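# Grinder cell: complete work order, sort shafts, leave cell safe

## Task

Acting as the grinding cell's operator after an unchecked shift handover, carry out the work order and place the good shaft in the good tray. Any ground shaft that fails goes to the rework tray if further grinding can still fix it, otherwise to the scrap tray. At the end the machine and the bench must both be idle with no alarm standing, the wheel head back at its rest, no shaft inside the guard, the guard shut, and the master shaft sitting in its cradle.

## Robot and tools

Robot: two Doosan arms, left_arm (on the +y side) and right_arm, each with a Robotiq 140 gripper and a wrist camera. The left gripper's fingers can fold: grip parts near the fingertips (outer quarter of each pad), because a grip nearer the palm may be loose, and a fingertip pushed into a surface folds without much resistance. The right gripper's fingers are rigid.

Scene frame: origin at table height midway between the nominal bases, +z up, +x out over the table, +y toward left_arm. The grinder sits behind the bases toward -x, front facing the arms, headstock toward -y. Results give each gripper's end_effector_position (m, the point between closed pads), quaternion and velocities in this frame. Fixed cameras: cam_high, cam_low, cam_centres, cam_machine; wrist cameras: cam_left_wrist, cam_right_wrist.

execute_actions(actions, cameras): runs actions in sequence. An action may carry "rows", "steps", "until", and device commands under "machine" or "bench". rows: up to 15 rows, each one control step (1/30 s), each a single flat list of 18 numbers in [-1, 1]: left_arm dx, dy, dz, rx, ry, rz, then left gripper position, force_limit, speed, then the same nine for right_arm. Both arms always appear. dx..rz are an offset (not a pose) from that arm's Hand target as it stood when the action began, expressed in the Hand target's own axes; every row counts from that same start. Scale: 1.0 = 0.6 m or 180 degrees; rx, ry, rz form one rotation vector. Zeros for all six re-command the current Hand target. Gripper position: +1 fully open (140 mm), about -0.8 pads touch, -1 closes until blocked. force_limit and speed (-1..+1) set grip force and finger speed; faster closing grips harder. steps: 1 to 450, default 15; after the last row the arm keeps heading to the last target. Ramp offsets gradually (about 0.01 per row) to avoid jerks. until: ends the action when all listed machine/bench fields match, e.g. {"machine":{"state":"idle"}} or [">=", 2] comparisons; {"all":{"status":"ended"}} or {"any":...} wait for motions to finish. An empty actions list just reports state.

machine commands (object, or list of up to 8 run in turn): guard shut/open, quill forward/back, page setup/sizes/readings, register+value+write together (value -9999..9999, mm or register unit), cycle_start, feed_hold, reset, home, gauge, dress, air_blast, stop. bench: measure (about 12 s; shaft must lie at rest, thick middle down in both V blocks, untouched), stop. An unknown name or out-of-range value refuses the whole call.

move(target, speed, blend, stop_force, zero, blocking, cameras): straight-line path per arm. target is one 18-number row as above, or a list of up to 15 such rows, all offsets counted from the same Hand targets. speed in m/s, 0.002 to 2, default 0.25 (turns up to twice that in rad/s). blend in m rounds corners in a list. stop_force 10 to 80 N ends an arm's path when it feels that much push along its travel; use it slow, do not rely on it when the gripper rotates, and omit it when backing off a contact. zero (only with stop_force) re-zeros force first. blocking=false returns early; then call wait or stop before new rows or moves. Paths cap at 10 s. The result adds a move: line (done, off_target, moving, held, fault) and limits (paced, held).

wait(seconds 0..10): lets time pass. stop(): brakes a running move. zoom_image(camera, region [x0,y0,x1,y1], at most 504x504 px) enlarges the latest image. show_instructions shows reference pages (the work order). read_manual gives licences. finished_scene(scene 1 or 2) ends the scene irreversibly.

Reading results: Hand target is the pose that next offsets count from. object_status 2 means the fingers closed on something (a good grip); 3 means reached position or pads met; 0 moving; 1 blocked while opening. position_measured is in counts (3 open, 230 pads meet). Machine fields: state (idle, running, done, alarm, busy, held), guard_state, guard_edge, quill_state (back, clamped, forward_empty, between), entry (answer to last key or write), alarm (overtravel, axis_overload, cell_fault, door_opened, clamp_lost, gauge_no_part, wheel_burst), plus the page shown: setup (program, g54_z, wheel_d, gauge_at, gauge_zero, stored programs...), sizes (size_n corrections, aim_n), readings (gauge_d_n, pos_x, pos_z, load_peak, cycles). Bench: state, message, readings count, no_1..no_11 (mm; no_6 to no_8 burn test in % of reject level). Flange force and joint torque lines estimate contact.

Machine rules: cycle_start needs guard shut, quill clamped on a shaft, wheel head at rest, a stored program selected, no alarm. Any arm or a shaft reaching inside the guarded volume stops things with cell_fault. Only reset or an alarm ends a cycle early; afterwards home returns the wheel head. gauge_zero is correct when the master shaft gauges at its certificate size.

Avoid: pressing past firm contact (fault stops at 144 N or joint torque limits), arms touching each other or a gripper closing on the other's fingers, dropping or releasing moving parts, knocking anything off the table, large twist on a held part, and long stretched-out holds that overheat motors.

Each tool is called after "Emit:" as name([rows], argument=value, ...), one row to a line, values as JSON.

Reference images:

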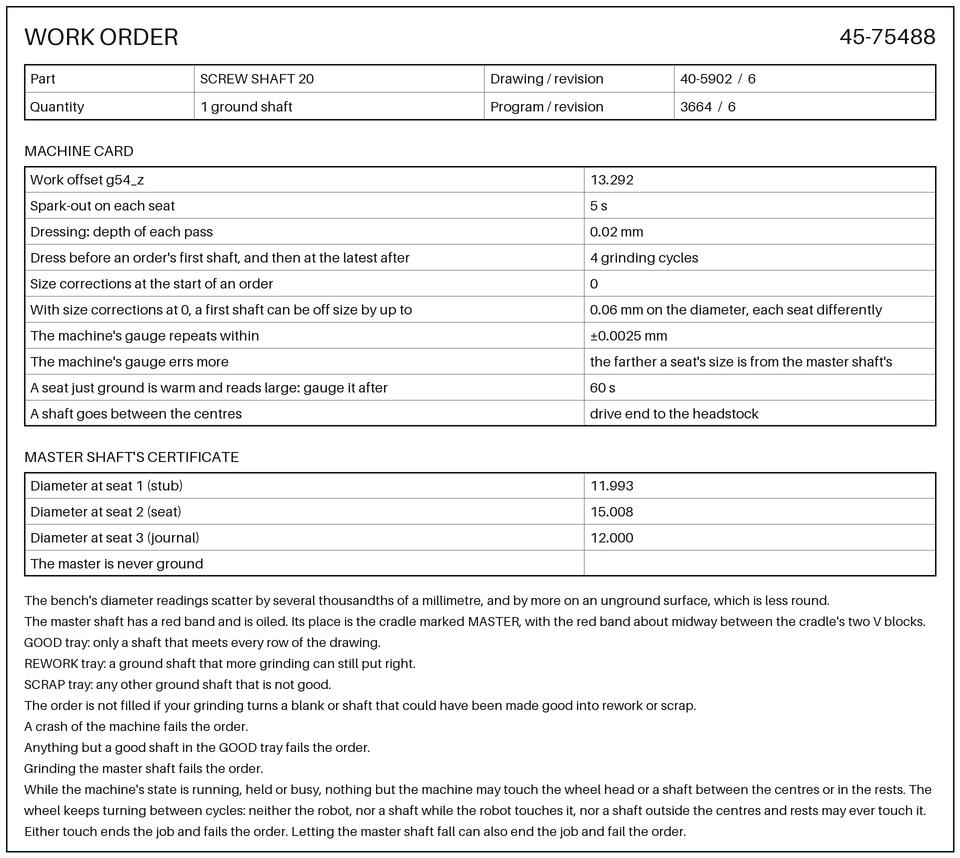

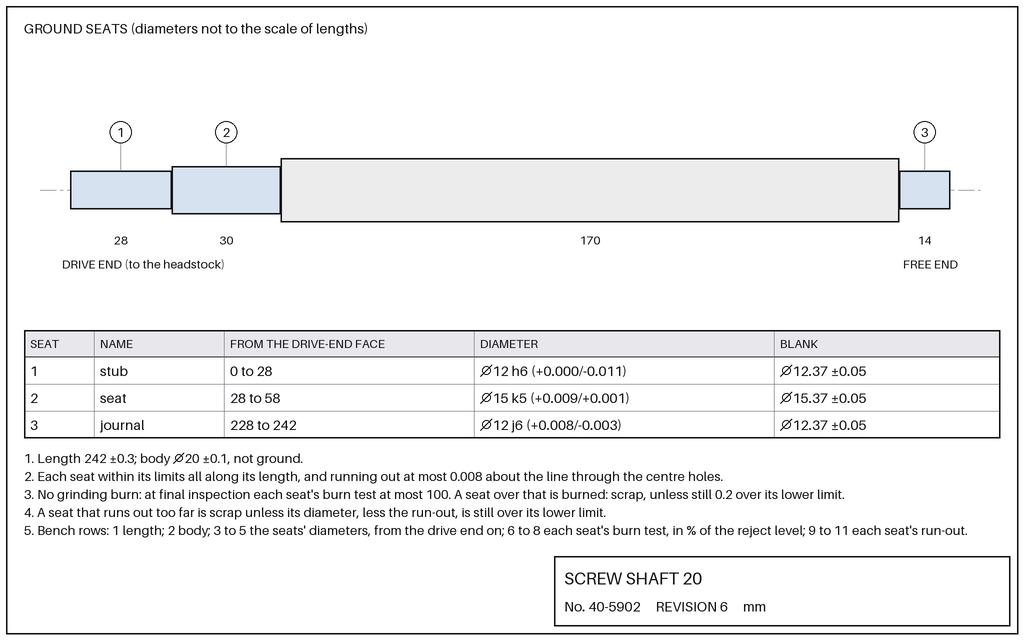

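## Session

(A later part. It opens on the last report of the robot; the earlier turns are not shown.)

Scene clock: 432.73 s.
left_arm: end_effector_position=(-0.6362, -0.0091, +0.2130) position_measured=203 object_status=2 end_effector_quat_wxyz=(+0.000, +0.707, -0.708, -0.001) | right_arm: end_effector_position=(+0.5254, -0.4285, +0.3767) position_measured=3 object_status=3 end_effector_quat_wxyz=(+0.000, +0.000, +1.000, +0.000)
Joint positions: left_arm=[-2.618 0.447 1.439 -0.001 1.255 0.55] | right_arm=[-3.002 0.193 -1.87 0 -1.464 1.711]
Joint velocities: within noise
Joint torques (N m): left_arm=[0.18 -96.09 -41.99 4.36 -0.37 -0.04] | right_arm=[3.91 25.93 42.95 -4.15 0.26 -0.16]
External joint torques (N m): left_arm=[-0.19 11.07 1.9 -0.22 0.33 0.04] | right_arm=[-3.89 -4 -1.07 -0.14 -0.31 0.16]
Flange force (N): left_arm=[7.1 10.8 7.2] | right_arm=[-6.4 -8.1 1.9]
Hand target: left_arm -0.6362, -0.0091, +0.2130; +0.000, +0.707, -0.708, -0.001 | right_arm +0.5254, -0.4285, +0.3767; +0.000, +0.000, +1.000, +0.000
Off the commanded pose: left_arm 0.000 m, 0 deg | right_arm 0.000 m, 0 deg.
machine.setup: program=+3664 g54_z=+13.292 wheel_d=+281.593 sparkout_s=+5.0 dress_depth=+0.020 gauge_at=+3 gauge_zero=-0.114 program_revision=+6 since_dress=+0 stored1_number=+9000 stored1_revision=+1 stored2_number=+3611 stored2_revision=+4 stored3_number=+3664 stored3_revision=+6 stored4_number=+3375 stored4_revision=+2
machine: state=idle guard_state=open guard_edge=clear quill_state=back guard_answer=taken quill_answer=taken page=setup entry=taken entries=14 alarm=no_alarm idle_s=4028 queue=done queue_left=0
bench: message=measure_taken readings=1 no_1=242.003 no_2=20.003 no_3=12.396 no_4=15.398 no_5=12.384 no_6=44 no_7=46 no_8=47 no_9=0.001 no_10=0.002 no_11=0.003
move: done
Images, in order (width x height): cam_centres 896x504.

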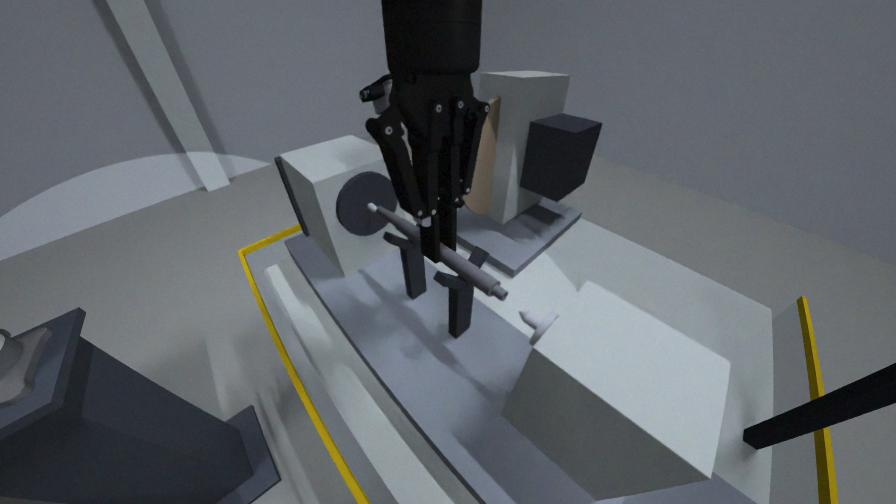

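Clear. Slow descent to contact.

Emit:
move(target=[0,0,0.04,0,0,0,-1,0.3,-1,0,0,0,0,0,0,1,1,1], speed=0.008, stop_force=10, cameras=["cam_centres","cam_left_wrist"])

Emit:
zoom_image(camera="cam_centres", region=[340, 150, 560, 350])

Scene clock: 437.17 s.
left_arm: end_effector_position=(-0.6362, -0.0091, +0.2064) position_measured=203 object_status=2 end_effector_quat_wxyz=(+0.000, +0.707, -0.708, -0.001) | right_arm: end_effector_position=(+0.5254, -0.4285, +0.3767) position_measured=3 object_status=3 end_effector_quat_wxyz=(+0.000, +0.000, +1.000, +0.000)
Joint positions: left_arm=[-2.618 0.451 1.446 -0.001 1.244 0.55] | right_arm=[-3.002 0.193 -1.87 0 -1.464 1.711]
Joint velocities: within noise
Joint torques (N m): left_arm=[-2.09 -75.62 -33.94 3.87 -3.37 0.01] | right_arm=[3.92 26.08 42.96 -4.24 0.31 -0.21]
External joint torques (N m): left_arm=[2.02 -9.49 -5.97 0.26 3.33 -0.01] | right_arm=[-4.11 -4.1 -1.19 -0.06 -0.36 0.21]
Flange force (N): left_arm=[3.2 0.3 -16.9] | right_arm=[-6.4 -8.5 2.0]
Hand target: left_arm -0.6362, -0.0091, +0.2064; +0.000, +0.707, -0.708, -0.001 (not the last commanded pose) | right_arm +0.5254, -0.4285, +0.3767; +0.000, +0.000, +1.000, +0.000
Off the commanded pose: left_arm 0.017 m, 0 deg | right_arm 0.000 m, 0 deg.
machine.setup: program=+3664 g54_z=+13.292 wheel_d=+281.593 sparkout_s=+5.0 dress_depth=+0.020 gauge_at=+3 gauge_zero=-0.114 program_revision=+6 since_dress=+0 stored1_number=+9000 stored1_revision=+1 stored2_number=+3611 stored2_revision=+4 stored3_number=+3664 stored3_revision=+6 stored4_number=+3375 stored4_revision=+2
machine: state=idle guard_state=open guard_edge=clear quill_state=back guard_answer=taken quill_answer=taken page=setup entry=taken entries=14 alarm=no_alarm idle_s=4033 queue=done queue_left=0
bench: message=measure_taken readings=1 no_1=242.003 no_2=20.003 no_3=12.396 no_4=15.398 no_5=12.384 no_6=44 no_7=46 no_8=47 no_9=0.001 no_10=0.002 no_11=0.003
move: contact (left_arm)
camera_calibration:
cam_left_wrist: T_world_to_cam=[[-0.999998, -0.000261898, -0.00217097, -0.626611], [-0.000952367, 0.945859, 0.324576, -0.0529397], [0.00196843, 0.324577, -0.945857, 0.343226], [0, 0, 0, 1]] pos_world=[-0.627336, -0.061494, 0.340466]
Images, in order (width x height): cam_centres 896x504, cam_left_wrist 896x504.

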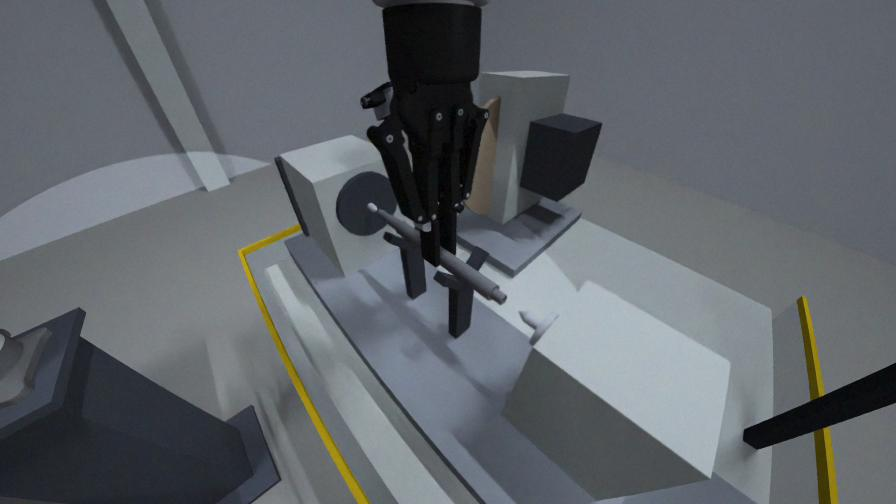

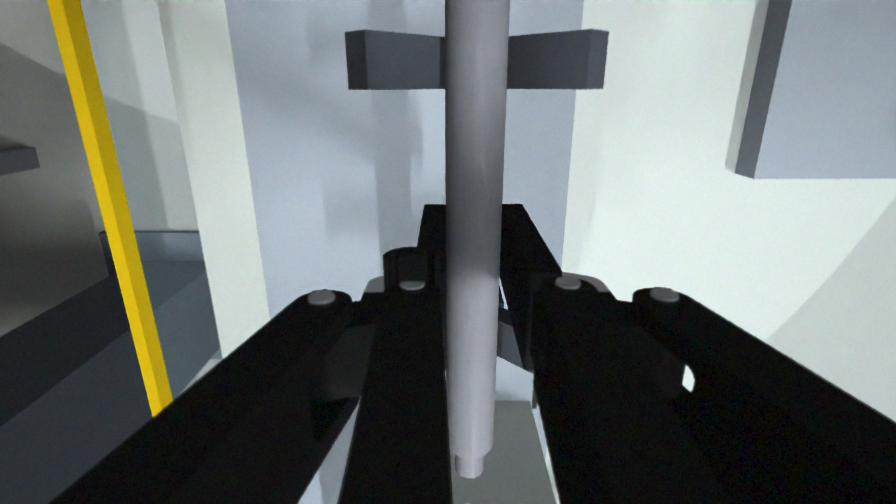

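Scaled by 2.291 from the camera's 896x504 image, which has a finer 1280x720 frame.

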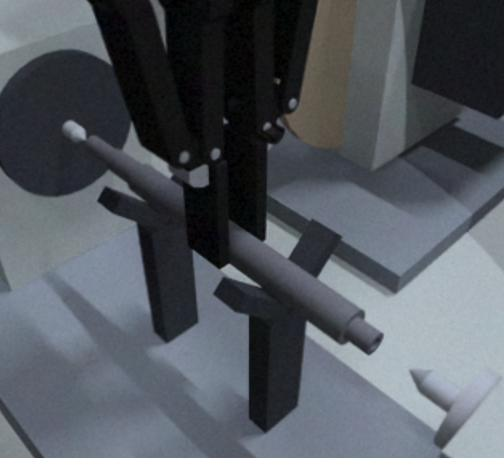

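Emit:
execute_actions([
  {"rows":[[0,0,0,0,0,0,-0.4,0.3,-1,0,0,0,0,0,0,1,1,1]],"steps":60},
], cameras=["cam_left_wrist"])

Emit:
move(target=[0,0,-0.2,0,0,0,-0.4,0.3,-1,0,0,0,0,0,0,1,1,1], speed=0.1, cameras=[])

Emit:
execute_actions([
  {"machine":{"quill":"forward"},"steps":110,"until":{"machine":{"quill_state":["!=","between"]}}},
  {"steps":60},
], cameras=["cam_centres","cam_left_wrist"])

Emit:
zoom_image(camera="cam_centres", region=[340, 150, 560, 350])

Scene clock: 444.97 s.
left_arm: end_effector_position=(-0.6362, -0.0091, +0.2064) position_measured=179 object_status=3 end_effector_quat_wxyz=(+0.000, +0.707, -0.708, -0.001) | right_arm: end_effector_position=(+0.5254, -0.4285, +0.3767) position_measured=3 object_status=3 end_effector_quat_wxyz=(+0.000, +0.000, +1.000, +0.000)
Joint positions: left_arm=[-2.618 0.451 1.446 -0.001 1.244 0.55] | right_arm=[-3.002 0.193 -1.87 0 -1.464 1.711]
Joint velocities: within noise
Joint torques (N m): left_arm=[-0.07 -91.3 -39.73 4.35 -0.43 0.08] | right_arm=[3.89 25.55 42.63 -4.12 0.3 -0.16]
External joint torques (N m): left_arm=[0.04 5.71 -0.32 -0.2 0.4 -0.08] | right_arm=[-3.82 -3.78 -0.93 -0.15 -0.36 0.17]
Flange force (N): left_arm=[5.5 8.2 2.0] | right_arm=[-6.2 -8.0 1.6]
Hand target: left_arm -0.6362, -0.0091, +0.2064; +0.000, +0.707, -0.708, -0.001 | right_arm +0.5254, -0.4285, +0.3767; +0.000, +0.000, +1.000, +0.000
Off the commanded pose: left_arm 0.000 m, 0 deg | right_arm 0.000 m, 0 deg.
machine.setup: program=+3664 g54_z=+13.292 wheel_d=+281.593 sparkout_s=+5.0 dress_depth=+0.020 gauge_at=+3 gauge_zero=-0.114 program_revision=+6 since_dress=+0 stored1_number=+9000 stored1_revision=+1 stored2_number=+3611 stored2_revision=+4 stored3_number=+3664 stored3_revision=+6 stored4_number=+3375 stored4_revision=+2
machine: state=idle guard_state=open guard_edge=clear quill_state=back guard_answer=taken quill_answer=taken page=setup entry=taken entries=14 alarm=no_alarm idle_s=4041 queue=done queue_left=0
bench: message=measure_taken readings=1 no_1=242.003 no_2=20.003 no_3=12.396 no_4=15.398 no_5=12.384 no_6=44 no_7=46 no_8=47 no_9=0.001 no_10=0.002 no_11=0.003
camera_calibration:
cam_left_wrist: T_world_to_cam=[[-0.999998, -0.000261898, -0.00217097, -0.626611], [-0.000952367, 0.945859, 0.324576, -0.0529397], [0.00196843, 0.324577, -0.945857, 0.343226], [0, 0, 0, 1]] pos_world=[-0.627336, -0.061494, 0.340466]
Images, in order (width x height): cam_left_wrist 896x504.

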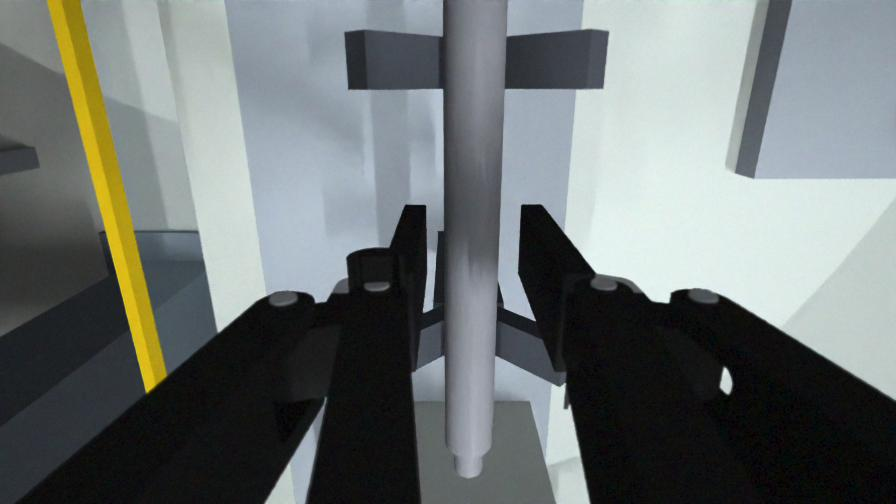

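Scene clock: 446.50 s.
left_arm: end_effector_position=(-0.6360, -0.0091, +0.3264) position_measured=179 object_status=3 end_effector_quat_wxyz=(+0.000, +0.707, -0.708, -0.001) | right_arm: end_effector_position=(+0.5254, -0.4285, +0.3767) position_measured=3 object_status=3 end_effector_quat_wxyz=(+0.000, +0.000, +1.000, +0.000)
Joint positions: left_arm=[-2.618 0.406 1.291 -0.001 1.444 0.55] | right_arm=[-3.002 0.193 -1.87 0 -1.464 1.711]
Joint velocities: within noise
Joint torques (N m): left_arm=[-0.25 -89.56 -42.24 4.49 -0.43 -0.03] | right_arm=[3.74 25.82 42.67 -4.17 0.26 -0.19]
External joint torques (N m): left_arm=[0.2 7.03 0.52 -0.17 0.39 0.03] | right_arm=[-3.74 -3.92 -0.82 -0.12 -0.3 0.18]
Flange force (N): left_arm=[6.3 8.8 1.6] | right_arm=[-6.5 -7.7 1.5]
Hand target: left_arm -0.6361, -0.0091, +0.3264; +0.000, +0.707, -0.708, -0.001 | right_arm +0.5254, -0.4285, +0.3767; +0.000, +0.000, +1.000, +0.000
Off the commanded pose: left_arm 0.000 m, 0 deg | right_arm 0.000 m, 0 deg.
machine.setup: program=+3664 g54_z=+13.292 wheel_d=+281.593 sparkout_s=+5.0 dress_depth=+0.020 gauge_at=+3 gauge_zero=-0.114 program_revision=+6 since_dress=+0 stored1_number=+9000 stored1_revision=+1 stored2_number=+3611 stored2_revision=+4 stored3_number=+3664 stored3_revision=+6 stored4_number=+3375 stored4_revision=+2
machine: state=idle guard_state=open guard_edge=clear quill_state=back guard_answer=taken quill_answer=taken page=setup entry=taken entries=14 alarm=no_alarm idle_s=4042 queue=done queue_left=0
bench: message=measure_taken readings=1 no_1=242.003 no_2=20.003 no_3=12.396 no_4=15.398 no_5=12.384 no_6=44 no_7=46 no_8=47 no_9=0.001 no_10=0.002 no_11=0.003
move: done
No camera images: "cameras" was empty.

Scene clock: 451.27 s.
left_arm: end_effector_position=(-0.6361, -0.0091, +0.3264) position_measured=179 object_status=3 end_effector_quat_wxyz=(+0.000, +0.707, -0.708, -0.001) | right_arm: end_effector_position=(+0.5254, -0.4285, +0.3767) position_measured=3 object_status=3 end_effector_quat_wxyz=(+0.000, +0.000, +1.000, +0.000)
Joint positions: left_arm=[-2.618 0.406 1.291 -0.001 1.444 0.55] | right_arm=[-3.002 0.193 -1.87 0 -1.464 1.711]
Joint velocities: within noise
Joint torques (N m): left_arm=[-0.28 -89.39 -41.83 4.48 -0.39 -0.06] | right_arm=[4.11 25.96 42.95 -4.19 0.27 -0.19]
External joint torques (N m): left_arm=[0.26 7.13 0.2 -0.18 0.35 0.06] | right_arm=[-4.21 -4.07 -1.24 -0.09 -0.32 0.19]
External joint torques at the end of the 1st action: left_arm=[-0.21 6.89 -0.13 -0.23 0.37 -0.04] | right_arm=[-3.73 -4.32 -1.05 -0.1 -0.27 0.12]
Flange force (N): left_arm=[6.9 9.5 1.2] | right_arm=[-6.4 -8.8 2.2]
Flange force at the end of the 1st action (N): left_arm=[6.5 10.2 0.6] | right_arm=[-6.9 -7.8 2.0]
Hand target: left_arm -0.6361, -0.0091, +0.3264; +0.000, +0.707, -0.708, -0.001 | right_arm +0.5254, -0.4285, +0.3767; +0.000, +0.000, +1.000, +0.000
Tool commands: left_gripper/position=-0.4 left_gripper/force_limit=+0.3 left_gripper/speed=-1.0 right_gripper/position=+1.0 right_gripper/force_limit=+1.0 right_gripper/speed=+1.0
Off the commanded pose: left_arm 0.000 m, 0 deg | right_arm 0.000 m, 0 deg.
machine.setup: program=+3664 g54_z=+13.292 wheel_d=+281.593 sparkout_s=+5.0 dress_depth=+0.020 gauge_at=+3 gauge_zero=-0.114 program_revision=+6 since_dress=+0 stored1_number=+9000 stored1_revision=+1 stored2_number=+3611 stored2_revision=+4 stored3_number=+3664 stored3_revision=+6 stored4_number=+3375 stored4_revision=+2
machine: state=idle guard_state=open guard_edge=clear quill_state=clamped guard_answer=taken quill_answer=taken page=setup entry=taken entries=14 alarm=no_alarm idle_s=4047 queue=done queue_left=0
bench: message=measure_taken readings=1 no_1=242.003 no_2=20.003 no_3=12.396 no_4=15.398 no_5=12.384 no_6=44 no_7=46 no_8=47 no_9=0.001 no_10=0.002 no_11=0.003
camera_calibration:
cam_left_wrist: T_world_to_cam=[[-0.999998, -0.000261898, -0.00217097, -0.626251], [-0.000952367, 0.945859, 0.324576, -0.0918887], [0.00196843, 0.324577, -0.945857, 0.456729], [0, 0, 0, 1]] pos_world=[-0.627236, -0.061494, 0.460466]
Images, in order (width x height): cam_centres 896x504, cam_left_wrist 896x504.

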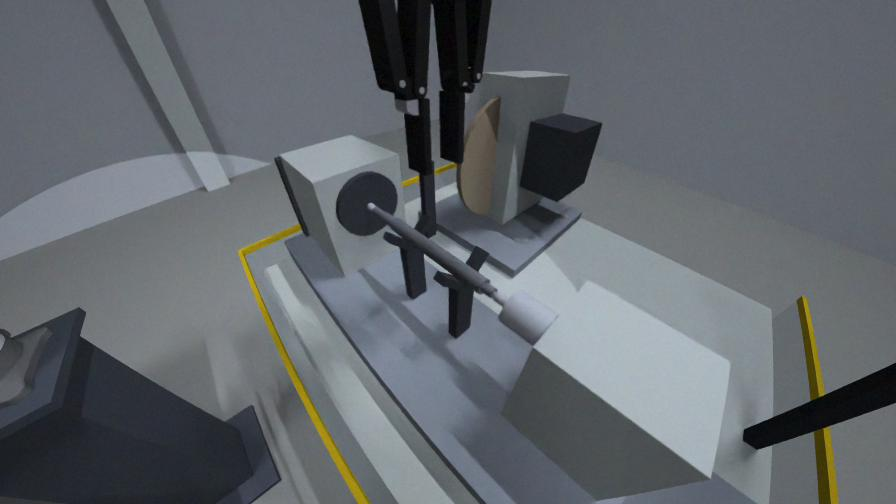

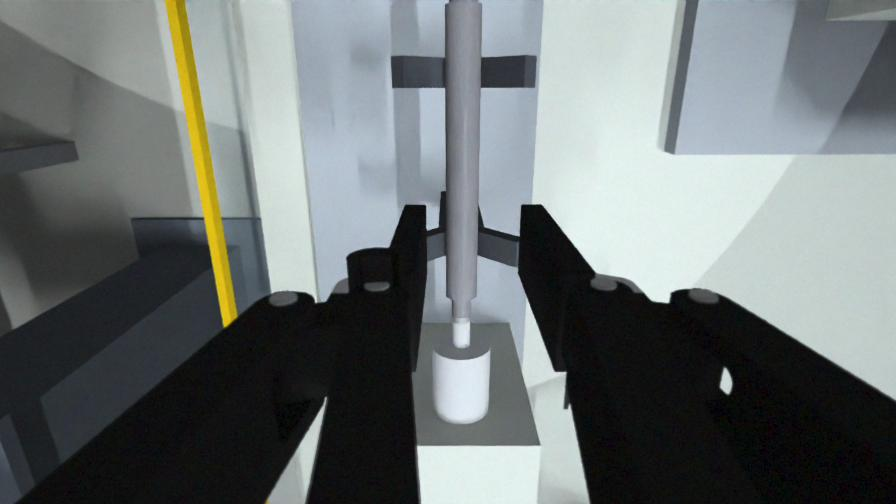

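Scaled by 2.291 from the camera's 896x504 image, which has a finer 1280x720 frame.

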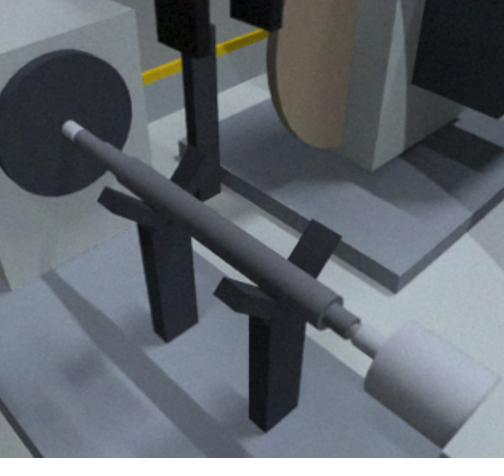

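Emit:
move([
  [0,0,-0.25,0,0,0,-0.4,0.3,-1,0,0,0,0,0,0,1,1,1],
  [0,-0.95,-0.29,0,0,0,-0.4,0.3,-1,0,0,0,0,0,0,1,1,1],
], speed=[0.25,0.4], blend=[0.05,0], cameras=[])

Emit:
execute_actions([
  {"machine":{"guard":"shut"},"steps":120,"until":{"machine":{"guard_state":"shut"}}},
  {"machine":[{"page":"sizes","register":"size_1","value":0.09,"write":true},{"register":"size_2","value":0.09,"write":true},{"register":"size_3","value":0.09,"write":true}],"steps":30},
], cameras=["cam_machine"])

Scene clock: 462.90 s.
left_arm: end_effector_position=(-0.0659, -0.0099, +0.4999) position_measured=179 object_status=3 end_effector_quat_wxyz=(+0.000, +0.707, -0.708, -0.001) | right_arm: end_effector_position=(+0.5254, -0.4285, +0.3767) position_measured=3 object_status=3 end_effector_quat_wxyz=(+0.000, +0.000, +1.000, +0.000)
Joint positions: left_arm=[-1.878 -0.162 1.624 -0.001 1.68 1.289] | right_arm=[-3.002 0.193 -1.87 0 -1.464 1.711]
Joint velocities: within noise
Joint torques (N m): left_arm=[0.66 -29.53 -41.53 4.6 -0.36 0.05] | right_arm=[3.83 25.8 42.84 -4.14 0.22 -0.19]
External joint torques (N m): left_arm=[-0.62 4.19 -0.45 -0.28 0.31 -0.05] | right_arm=[-4 -3.91 -1.17 -0.14 -0.28 0.19]
Flange force (N): left_arm=[6.7 2.9 -2.1] | right_arm=[-6.1 -8.3 2.1]
Hand target: left_arm -0.0659, -0.0100, +0.4999; +0.000, +0.707, -0.708, -0.001 | right_arm +0.5254, -0.4285, +0.3767; +0.000, +0.000, +1.000, +0.000
Off the commanded pose: left_arm 0.000 m, 0 deg | right_arm 0.000 m, 0 deg.
machine.setup: program=+3664 g54_z=+13.292 wheel_d=+281.593 sparkout_s=+5.0 dress_depth=+0.020 gauge_at=+3 gauge_zero=-0.114 program_revision=+6 since_dress=+0 stored1_number=+9000 stored1_revision=+1 stored2_number=+3611 stored2_revision=+4 stored3_number=+3664 stored3_revision=+6 stored4_number=+3375 stored4_revision=+2
machine: state=idle guard_state=open guard_edge=clear quill_state=clamped guard_answer=taken quill_answer=taken page=setup entry=taken entries=14 alarm=no_alarm idle_s=4058 queue=done queue_left=0
bench: message=measure_taken readings=1 no_1=242.003 no_2=20.003 no_3=12.396 no_4=15.398 no_5=12.384 no_6=44 no_7=46 no_8=47 no_9=0.001 no_10=0.002 no_11=0.003
move: done
No camera images: "cameras" was empty.

Scene clock: 465.87 s.
left_arm: end_effector_position=(-0.0659, -0.0100, +0.4999) position_measured=179 object_status=3 end_effector_quat_wxyz=(+0.000, +0.707, -0.708, -0.001) | right_arm: end_effector_position=(+0.5254, -0.4285, +0.3767) position_measured=3 object_status=3 end_effector_quat_wxyz=(+0.000, +0.000, +1.000, +0.000)
Joint positions: left_arm=[-1.878 -0.162 1.624 -0.001 1.68 1.289] | right_arm=[-3.002 0.193 -1.87 0 -1.464 1.711]
Joint velocities: within noise
Joint torques (N m): left_arm=[-0.27 -29.69 -41.87 4.5 -0.4 -0.09] | right_arm=[4.06 26.18 42.86 -4.16 0.29 -0.17]
External joint torques (N m): left_arm=[0.24 4.83 0.01 -0.19 0.35 0.09] | right_arm=[-4.09 -4.27 -1.05 -0.13 -0.35 0.17]
External joint torques at the end of the 1st action: left_arm=[0.34 4.38 -0.47 -0.22 0.34 -0.02] | right_arm=[-3.69 -4.04 -1.05 -0.14 -0.24 0.15]
Flange force (N): left_arm=[7.7 0.9 -1.4] | right_arm=[-6.9 -8.5 1.9]
Flange force at the end of the 1st action (N): left_arm=[7.6 0.9 -2.3] | right_arm=[-6.4 -7.7 2.0]
Hand target: left_arm -0.0659, -0.0100, +0.4999; +0.000, +0.707, -0.708, -0.001 | right_arm +0.5254, -0.4285, +0.3767; +0.000, +0.000, +1.000, +0.000
Tool commands: left_gripper/position=-0.4 left_gripper/force_limit=+0.3 left_gripper/speed=-1.0 right_gripper/position=+1.0 right_gripper/force_limit=+1.0 right_gripper/speed=+1.0
Off the commanded pose: left_arm 0.000 m, 0 deg | right_arm 0.000 m, 0 deg.
machine.sizes: size_1=+0.090 size_2=+0.090 size_3=+0.090 aim_1=+11.995 aim_2=+15.005 aim_3=+12.002
machine: state=idle guard_state=shut guard_edge=clear quill_state=clamped guard_answer=taken quill_answer=taken page=sizes entry=taken entries=17 alarm=no_alarm idle_s=4061 queue=done queue_left=0
bench: message=measure_taken readings=1 no_1=242.003 no_2=20.003 no_3=12.396 no_4=15.398 no_5=12.384 no_6=44 no_7=46 no_8=47 no_9=0.001 no_10=0.002 no_11=0.003
Images, in order (width x height): cam_machine 896x504.

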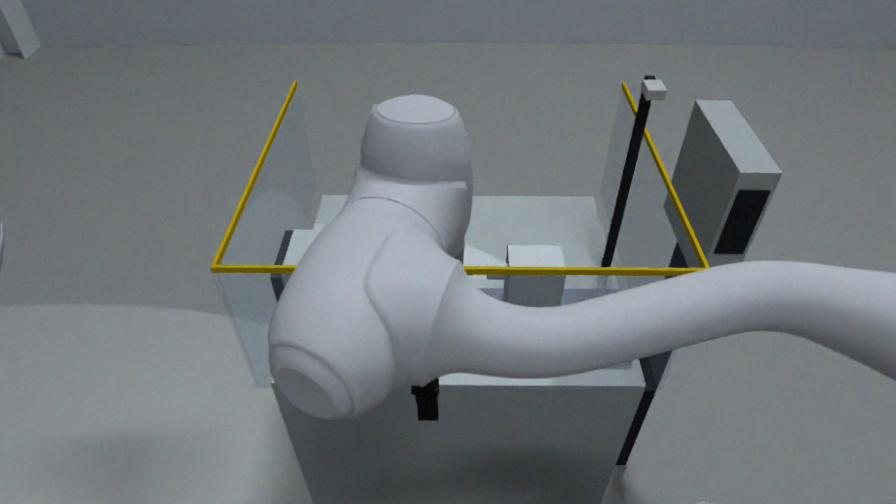

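Emit:
execute_actions([
  {"machine":[{"page":"readings","cycle_start":true}],"steps":60},
], cameras=["cam_centres"])

Emit:
move([
  [0.05,0.6,0,0,0,-0.4,-0.4,0.3,-1,0,0,0,0,0,0,1,1,1],
  [-0.6,0.95,0.1,0,0,-1,-0.4,0.3,-1,0,0,0,0,0,0,1,1,1],
], speed=0.4, cameras=["cam_centres"])

Scene clock: 473.13 s.
left_arm: end_effector_position=(-0.0659, -0.0100, +0.4999) position_measured=179 object_status=3 end_effector_quat_wxyz=(+0.000, +0.707, -0.708, -0.001) | right_arm: end_effector_position=(+0.5254, -0.4285, +0.3767) position_measured=3 object_status=3 end_effector_quat_wxyz=(+0.000, +0.000, +1.000, +0.000)
Joint positions: left_arm=[-1.878 -0.162 1.624 -0.001 1.68 1.289] | right_arm=[-3.002 0.193 -1.87 0 -1.464 1.711]
Joint velocities: within noise
Joint torques (N m): left_arm=[-0.29 -29.48 -41.89 4.58 -0.44 0.01] | right_arm=[3.68 26.19 42.82 -4.16 0.25 -0.19]
External joint torques (N m): left_arm=[0.33 3.9 -0.15 -0.27 0.39 -0.01] | right_arm=[-3.7 -4.36 -1.12 -0.12 -0.3 0.19]
Flange force (N): left_arm=[6.4 0.6 -1.7] | right_arm=[-6.9 -7.6 2.1]
Hand target: left_arm -0.0659, -0.0100, +0.4999; +0.000, +0.707, -0.708, -0.001 | right_arm +0.5254, -0.4285, +0.3767; +0.000, +0.000, +1.000, +0.000
Tool commands: left_gripper/position=-0.4 left_gripper/force_limit=+0.3 left_gripper/speed=-1.0 right_gripper/position=+1.0 right_gripper/force_limit=+1.0 right_gripper/speed=+1.0
Off the commanded pose: left_arm 0.000 m, 0 deg | right_arm 0.000 m, 0 deg.
machine.readings: gauge_d=+12.000 gauge_d_1=+0.000 gauge_d_2=+0.000 gauge_d_3=+0.000 pos_x=-324.000 pos_z=+14.000 load_peak=+0.0 cycles=+0
machine: state=running guard_state=shut guard_edge=clear quill_state=clamped guard_answer=taken quill_answer=taken page=readings entry=taken entries=18 alarm=no_alarm idle_s=4068 queue=running queue_left=0
bench: message=measure_taken readings=1 no_1=242.003 no_2=20.003 no_3=12.396 no_4=15.398 no_5=12.384 no_6=44 no_7=46 no_8=47 no_9=0.001 no_10=0.002 no_11=0.003
Images, in order (width x height): cam_centres 896x504.

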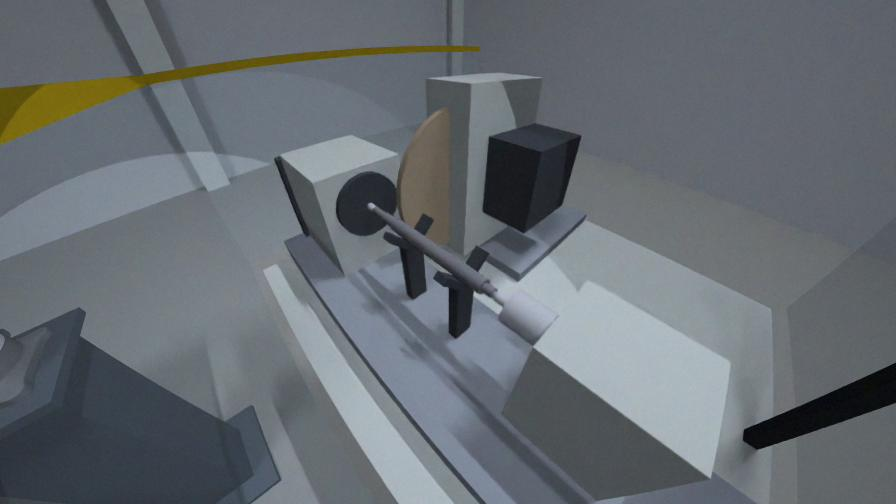

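Scene clock: 477.73 s.
left_arm: end_effector_position=(-0.6355, +0.3507, +0.4407) position_measured=179 object_status=3 end_effector_quat_wxyz=(-0.001, +0.708, +0.707, +0.000) | right_arm: end_effector_position=(+0.5254, -0.4285, +0.3767) position_measured=3 object_status=3 end_effector_quat_wxyz=(+0.000, +0.000, +1.000, +0.000)
Joint positions: left_arm=[-3.088 0.177 1.388 -0.001 1.575 -3.062] | right_arm=[-3.002 0.193 -1.87 0 -1.464 1.711]
Joint velocities: within noise
Joint torques (N m): left_arm=[-0.39 -66.58 -42.24 4.57 -0.34 -0.01] | right_arm=[3.54 25.81 42.64 -4.21 0.31 -0.16]
External joint torques (N m): left_arm=[0.43 6.07 0.13 -0.3 0.34 0.01] | right_arm=[-3.61 -3.92 -0.9 -0.07 -0.36 0.16]
Flange force (N): left_arm=[-1.9 -9.7 -0.4] | right_arm=[-6.4 -7.5 1.5]
Hand target: left_arm -0.6355, +0.3508, +0.4406; -0.001, +0.708, +0.707, +0.000 | right_arm +0.5254, -0.4285, +0.3767; +0.000, +0.000, +1.000, +0.000
Off the commanded pose: left_arm 0.000 m, 0 deg | right_arm 0.000 m, 0 deg.
machine.readings: gauge_d=+12.000 gauge_d_1=+0.000 gauge_d_2=+0.000 gauge_d_3=+0.000 pos_x=-365.930 pos_z=+14.000 load_peak=+0.0 cycles=+0
machine: state=running guard_state=shut guard_edge=clear quill_state=clamped guard_answer=taken quill_answer=taken page=readings entry=taken entries=18 alarm=no_alarm idle_s=4073 queue=running queue_left=0
bench: message=measure_taken readings=1 no_1=242.003 no_2=20.003 no_3=12.396 no_4=15.398 no_5=12.384 no_6=44 no_7=46 no_8=47 no_9=0.001 no_10=0.002 no_11=0.003
move: done
Images, in order (width x height): cam_centres 896x504.

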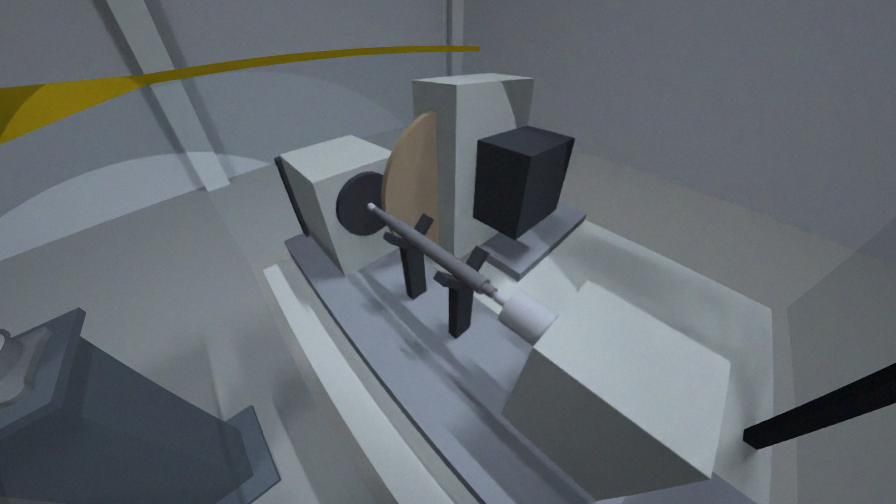

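Emit:
move(target=[0,0,-0.25,0,0,0,-0.4,0.3,-1,0,0,0,0,0,0,1,1,1], speed=0.2, cameras=["cam_machine","cam_left_wrist"])

Scene clock: 489.87 s.
left_arm: end_effector_position=(-0.6354, +0.3507, +0.5906) position_measured=179 object_status=3 end_effector_quat_wxyz=(-0.001, +0.708, +0.707, +0.000) | right_arm: end_effector_position=(+0.5254, -0.4285, +0.3767) position_measured=3 object_status=3 end_effector_quat_wxyz=(+0.000, +0.000, +1.000, +0.000)
Joint positions: left_arm=[-3.088 0.214 1.071 -0.001 1.855 -3.062] | right_arm=[-3.002 0.193 -1.87 0 -1.464 1.711]
Joint velocities: within noise
Joint torques (N m): left_arm=[0.61 -68.37 -40.15 4.31 -0.29 -0.06] | right_arm=[3.76 26.24 42.74 -4.22 0.26 -0.15]
External joint torques (N m): left_arm=[-0.48 4.88 -0.55 -0.18 0.3 0.06] | right_arm=[-3.74 -4.41 -1.01 -0.06 -0.32 0.15]
Flange force (N): left_arm=[-0.7 -9.9 -4.5] | right_arm=[-7.1 -7.8 1.9]
Hand target: left_arm -0.6354, +0.3507, +0.5906; -0.001, +0.708, +0.707, +0.000 | right_arm +0.5254, -0.4285, +0.3767; +0.000, +0.000, +1.000, +0.000
Off the commanded pose: left_arm 0.000 m, 0 deg | right_arm 0.000 m, 0 deg.
machine.readings: gauge_d=+12.000 gauge_d_1=+0.000 gauge_d_2=+0.000 gauge_d_3=+0.000 pos_x=-366.052 pos_z=+14.000 load_peak=+4.7 cycles=+0
machine: state=running guard_state=shut guard_edge=clear quill_state=clamped guard_answer=taken quill_answer=taken page=readings entry=taken entries=18 alarm=no_alarm idle_s=4085 queue=running queue_left=0
bench: message=measure_taken readings=1 no_1=242.003 no_2=20.003 no_3=12.396 no_4=15.398 no_5=12.384 no_6=44 no_7=46 no_8=47 no_9=0.001 no_10=0.002 no_11=0.003
move: done
camera_calibration:
cam_left_wrist: T_world_to_cam=[[0.999992, 0.000308211, -0.0038788, 0.646645], [0.00154552, -0.946311, 0.323255, 0.147973], [-0.00357092, -0.323259, -0.946304, 0.813787], [0, 0, 0, 1]] pos_world=[-0.643963, 0.402893, 0.724765]
Images, in order (width x height): cam_machine 896x504, cam_left_wrist 896x504.

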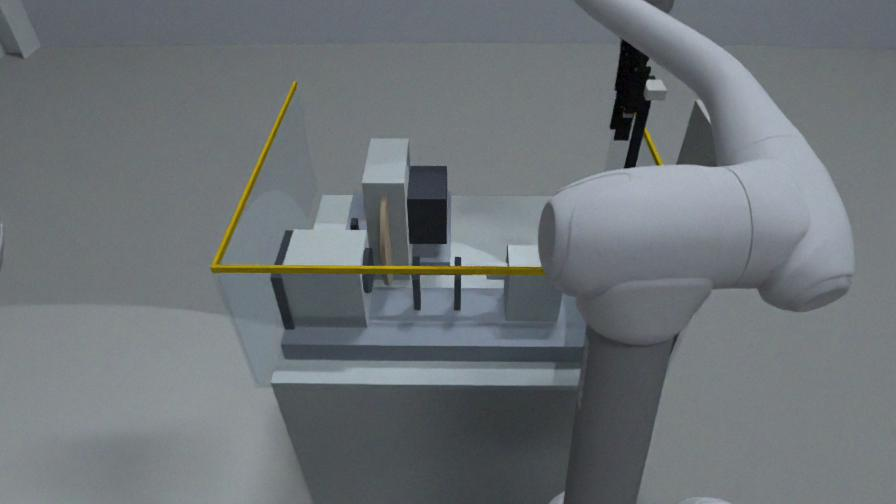

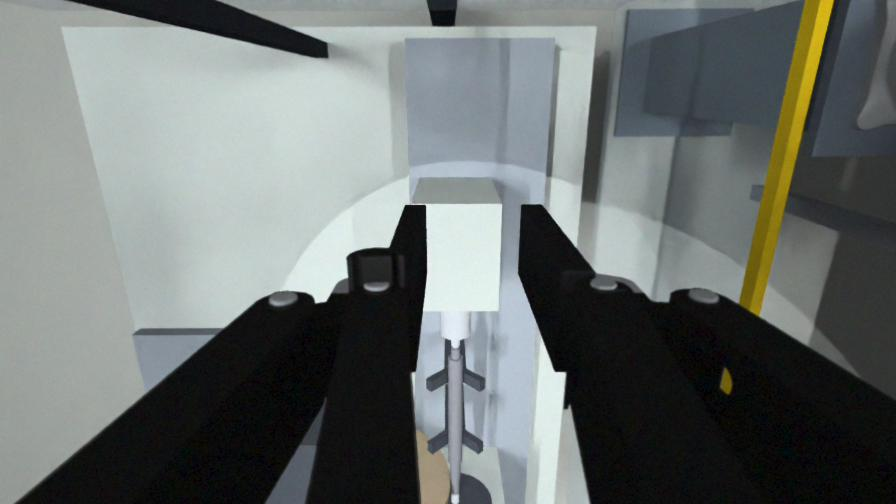

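Emit:
move([
  [-0.5,0.642,-0.05,0,0,0.5,-0.4,0.3,-1,0,0,0,0,0,0,1,1,1],
  [-0.583,0.975,-0.017,0,0,0.75,-0.4,0.3,-1,0,0,0,0,0,0,1,1,1],
], speed=0.4, blend=[0.05,0], cameras=["cam_centres"])

Scene clock: 500.83 s.
left_arm: end_effector_position=(-0.0508, +0.0001, +0.6001) position_measured=179 object_status=3 end_effector_quat_wxyz=(+0.000, +0.924, -0.383, -0.001) | right_arm: end_effector_position=(+0.5254, -0.4285, +0.3767) position_measured=3 object_status=3 end_effector_quat_wxyz=(+0.000, +0.000, +1.000, +0.000)
Joint positions: left_arm=[-1.852 -0.15 1.432 -0.001 1.861 0.53] | right_arm=[-3.002 0.193 -1.87 0 -1.464 1.711]
Joint velocities: within noise
Joint torques (N m): left_arm=[0.21 -29.33 -40.46 4.45 -0.38 -0.05] | right_arm=[3.89 26.18 42.77 -4.18 0.25 -0.17]
External joint torques (N m): left_arm=[-0.33 5.07 0.2 -0.28 0.34 0.05] | right_arm=[-3.98 -4.34 -1.11 -0.09 -0.3 0.17]
Flange force (N): left_arm=[3.8 6.5 -2.5] | right_arm=[-6.9 -8.3 2.1]
Hand target: left_arm -0.0508, +0.0001, +0.6001; +0.000, +0.924, -0.383, -0.001 | right_arm +0.5254, -0.4285, +0.3767; +0.000, +0.000, +1.000, +0.000
Off the commanded pose: left_arm 0.000 m, 0 deg | right_arm 0.000 m, 0 deg.
machine.readings: gauge_d=+12.000 gauge_d_1=+0.000 gauge_d_2=+0.000 gauge_d_3=+0.000 pos_x=-366.161 pos_z=+14.000 load_peak=+5.0 cycles=+0
machine: state=running guard_state=shut guard_edge=clear quill_state=clamped guard_answer=taken quill_answer=taken page=readings entry=taken entries=18 alarm=no_alarm idle_s=4096 queue=running queue_left=0
bench: message=measure_taken readings=1 no_1=242.003 no_2=20.003 no_3=12.396 no_4=15.398 no_5=12.384 no_6=44 no_7=46 no_8=47 no_9=0.001 no_10=0.002 no_11=0.003
move: done
Images, in order (width x height): cam_centres 896x504.

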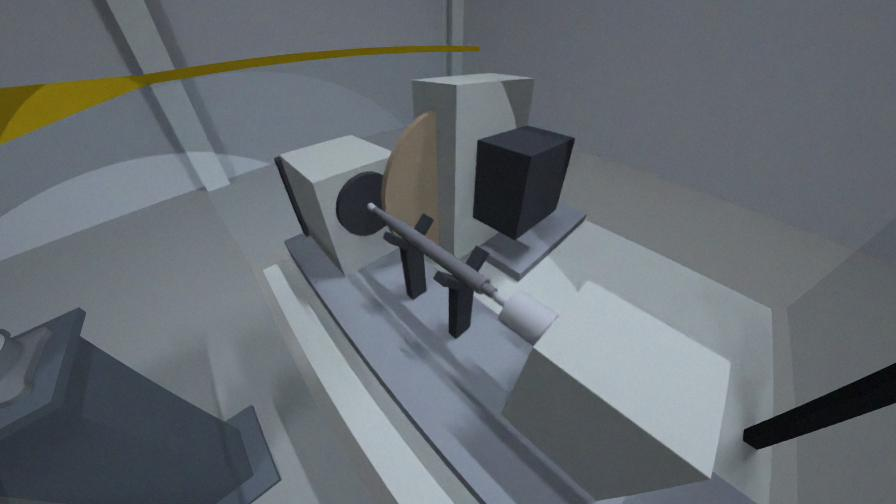

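Emit:
move([
  [0.4125,-0.4125,0.167,0,0,-0.25,-0.4,0.3,-1,0,0,0,0,0,0,1,1,1],
  [0.1886,-0.99,0.25,0,0,-0.6,-0.4,0.3,-1,0,0,0,0,0,0,1,1,1],
], speed=0.4, blend=[0.05,0], cameras=["cam_left_wrist"])

Scene clock: 508.93 s.
left_arm: end_effector_position=(+0.4495, +0.3396, +0.4499) position_measured=179 object_status=3 end_effector_quat_wxyz=(-0.001, +0.853, +0.522, +0.000) | right_arm: end_effector_position=(+0.5254, -0.4285, +0.3767) position_measured=3 object_status=3 end_effector_quat_wxyz=(+0.000, +0.000, +1.000, +0.000)
Joint positions: left_arm=[-0.332 -0.207 1.75 0 1.6 0.165] | right_arm=[-3.002 0.193 -1.87 0 -1.464 1.711]
Joint velocities: within noise
Joint torques (N m): left_arm=[-2.98 -25.2 -42.4 4.54 -0.34 0.01] | right_arm=[3.94 25.94 42.85 -4.21 0.25 -0.17]
External joint torques (N m): left_arm=[2.94 4.5 0.26 -0.16 0.33 -0.01] | right_arm=[-3.82 -4.05 -0.93 -0.09 -0.3 0.17]
Flange force (N): left_arm=[8.4 5.6 -0.3] | right_arm=[-6.6 -7.9 1.7]
Hand target: left_arm +0.4495, +0.3396, +0.4499; -0.001, +0.853, +0.522, +0.000 | right_arm +0.5254, -0.4285, +0.3767; +0.000, +0.000, +1.000, +0.000
Off the commanded pose: left_arm 0.000 m, 0 deg | right_arm 0.000 m, 0 deg.
machine.readings: gauge_d=+12.000 gauge_d_1=+0.000 gauge_d_2=+0.000 gauge_d_3=+0.000 pos_x=-366.242 pos_z=+14.000 load_peak=+5.0 cycles=+0
machine: state=running guard_state=shut guard_edge=clear quill_state=clamped guard_answer=taken quill_answer=taken page=readings entry=taken entries=18 alarm=no_alarm idle_s=4104 queue=running queue_left=0
bench: message=measure_taken readings=1 no_1=242.003 no_2=20.003 no_3=12.396 no_4=15.398 no_5=12.384 no_6=44 no_7=46 no_8=47 no_9=0.001 no_10=0.002 no_11=0.003
move: done
camera_calibration:
cam_left_wrist: T_world_to_cam=[[0.8912, -0.453593, -0.00409512, -0.235593], [-0.427998, -0.843833, 0.323672, 0.339343], [-0.150271, -0.286704, -0.94616, 0.734406], [0, 0, 0, 1]] pos_world=[0.465558, 0.390042, 0.584065]
Images, in order (width x height): cam_left_wrist 896x504.

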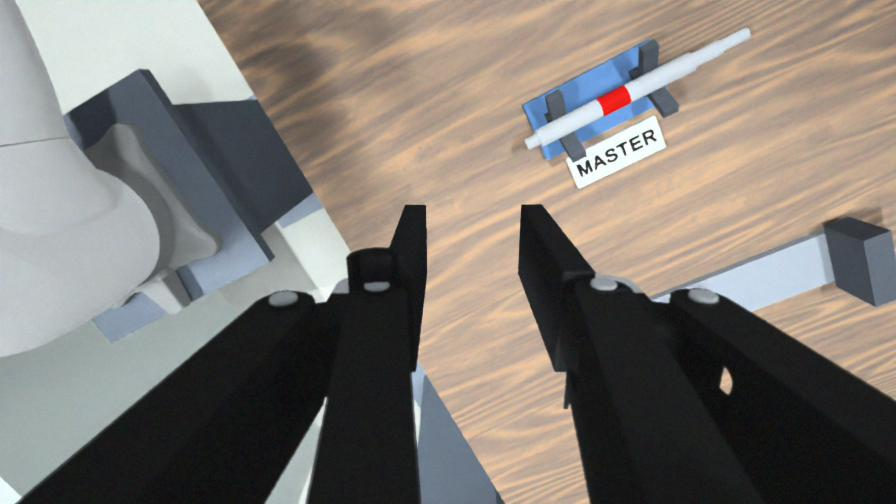

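Emit:
move(target=[0.5725,-0.198,0.2,0,0,-0.15,-0.4,0.3,-1,0,0,0,0,0,0,1,1,1], speed=0.3, cameras=["cam_left_wrist"])

Emit:
zoom_image(camera="cam_left_wrist", region=[400, 0, 650, 250])

Scene clock: 515.00 s.
left_arm: end_effector_position=(+0.5000, +0.6996, +0.3301) position_measured=179 object_status=3 end_effector_quat_wxyz=(-0.001, +0.708, +0.707, +0.000) | right_arm: end_effector_position=(+0.5254, -0.4285, +0.3767) position_measured=3 object_status=3 end_effector_quat_wxyz=(+0.000, +0.000, +1.000, +0.000)
Joint positions: left_arm=[0.419 -0.013 1.795 0.001 1.36 0.445] | right_arm=[-3.002 0.193 -1.87 0 -1.464 1.711]
Joint velocities: within noise
Joint torques (N m): left_arm=[1.53 -44.52 -41.06 4.45 -0.34 -0.02] | right_arm=[3.85 26.32 42.69 -4.16 0.21 -0.16]
External joint torques (N m): left_arm=[-1.47 4.02 -0.31 -0.16 0.31 0.02] | right_arm=[-3.8 -4.51 -0.96 -0.12 -0.26 0.16]
Flange force (N): left_arm=[1.0 7.3 0.4] | right_arm=[-7.4 -7.9 1.9]
Hand target: left_arm +0.5000, +0.6996, +0.3301; -0.001, +0.708, +0.707, +0.000 | right_arm +0.5254, -0.4285, +0.3767; +0.000, +0.000, +1.000, +0.000
Off the commanded pose: left_arm 0.000 m, 0 deg | right_arm 0.000 m, 0 deg.
machine.readings: gauge_d=+12.000 gauge_d_1=+0.000 gauge_d_2=+0.000 gauge_d_3=+0.000 pos_x=-366.271 pos_z=+14.000 load_peak=+5.0 cycles=+0
machine: state=running guard_state=shut guard_edge=clear quill_state=clamped guard_answer=taken quill_answer=taken page=readings entry=taken entries=18 alarm=no_alarm idle_s=4110 queue=running queue_left=0
bench: message=measure_taken readings=1 no_1=242.003 no_2=20.003 no_3=12.396 no_4=15.398 no_5=12.384 no_6=44 no_7=46 no_8=47 no_9=0.001 no_10=0.002 no_11=0.003
move: done
camera_calibration:
cam_left_wrist: T_world_to_cam=[[0.999993, 0.000213957, -0.00384612, -0.489708], [0.00144542, -0.946341, 0.323166, 0.560675], [-0.00357059, -0.323169, -0.946334, 0.684155], [0, 0, 0, 1]] pos_world=[0.491337, 0.751793, 0.464365]
Images, in order (width x height): cam_left_wrist 896x504.

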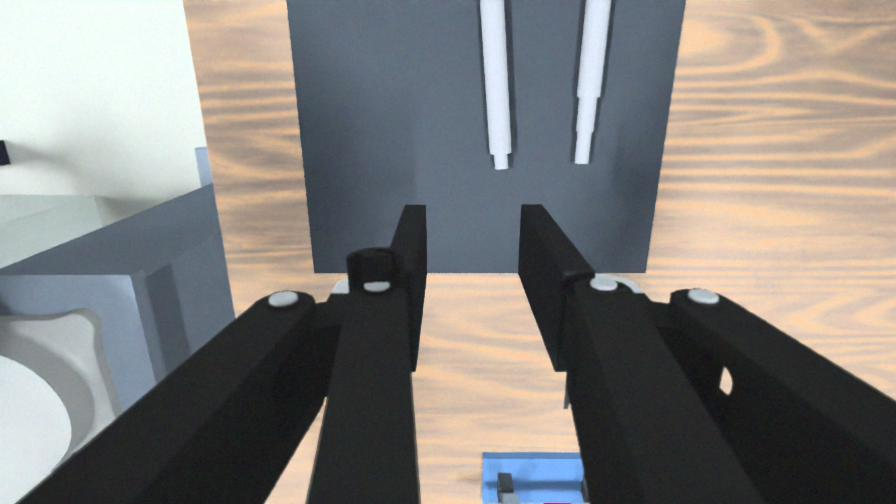

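Scaled by 2.016 from the camera's 896x504 image, which has a finer 1280x720 frame.

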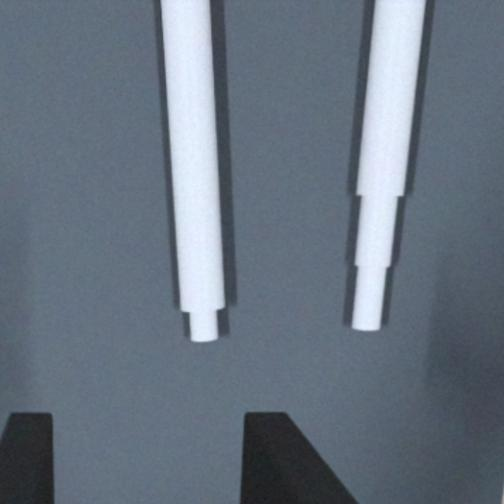

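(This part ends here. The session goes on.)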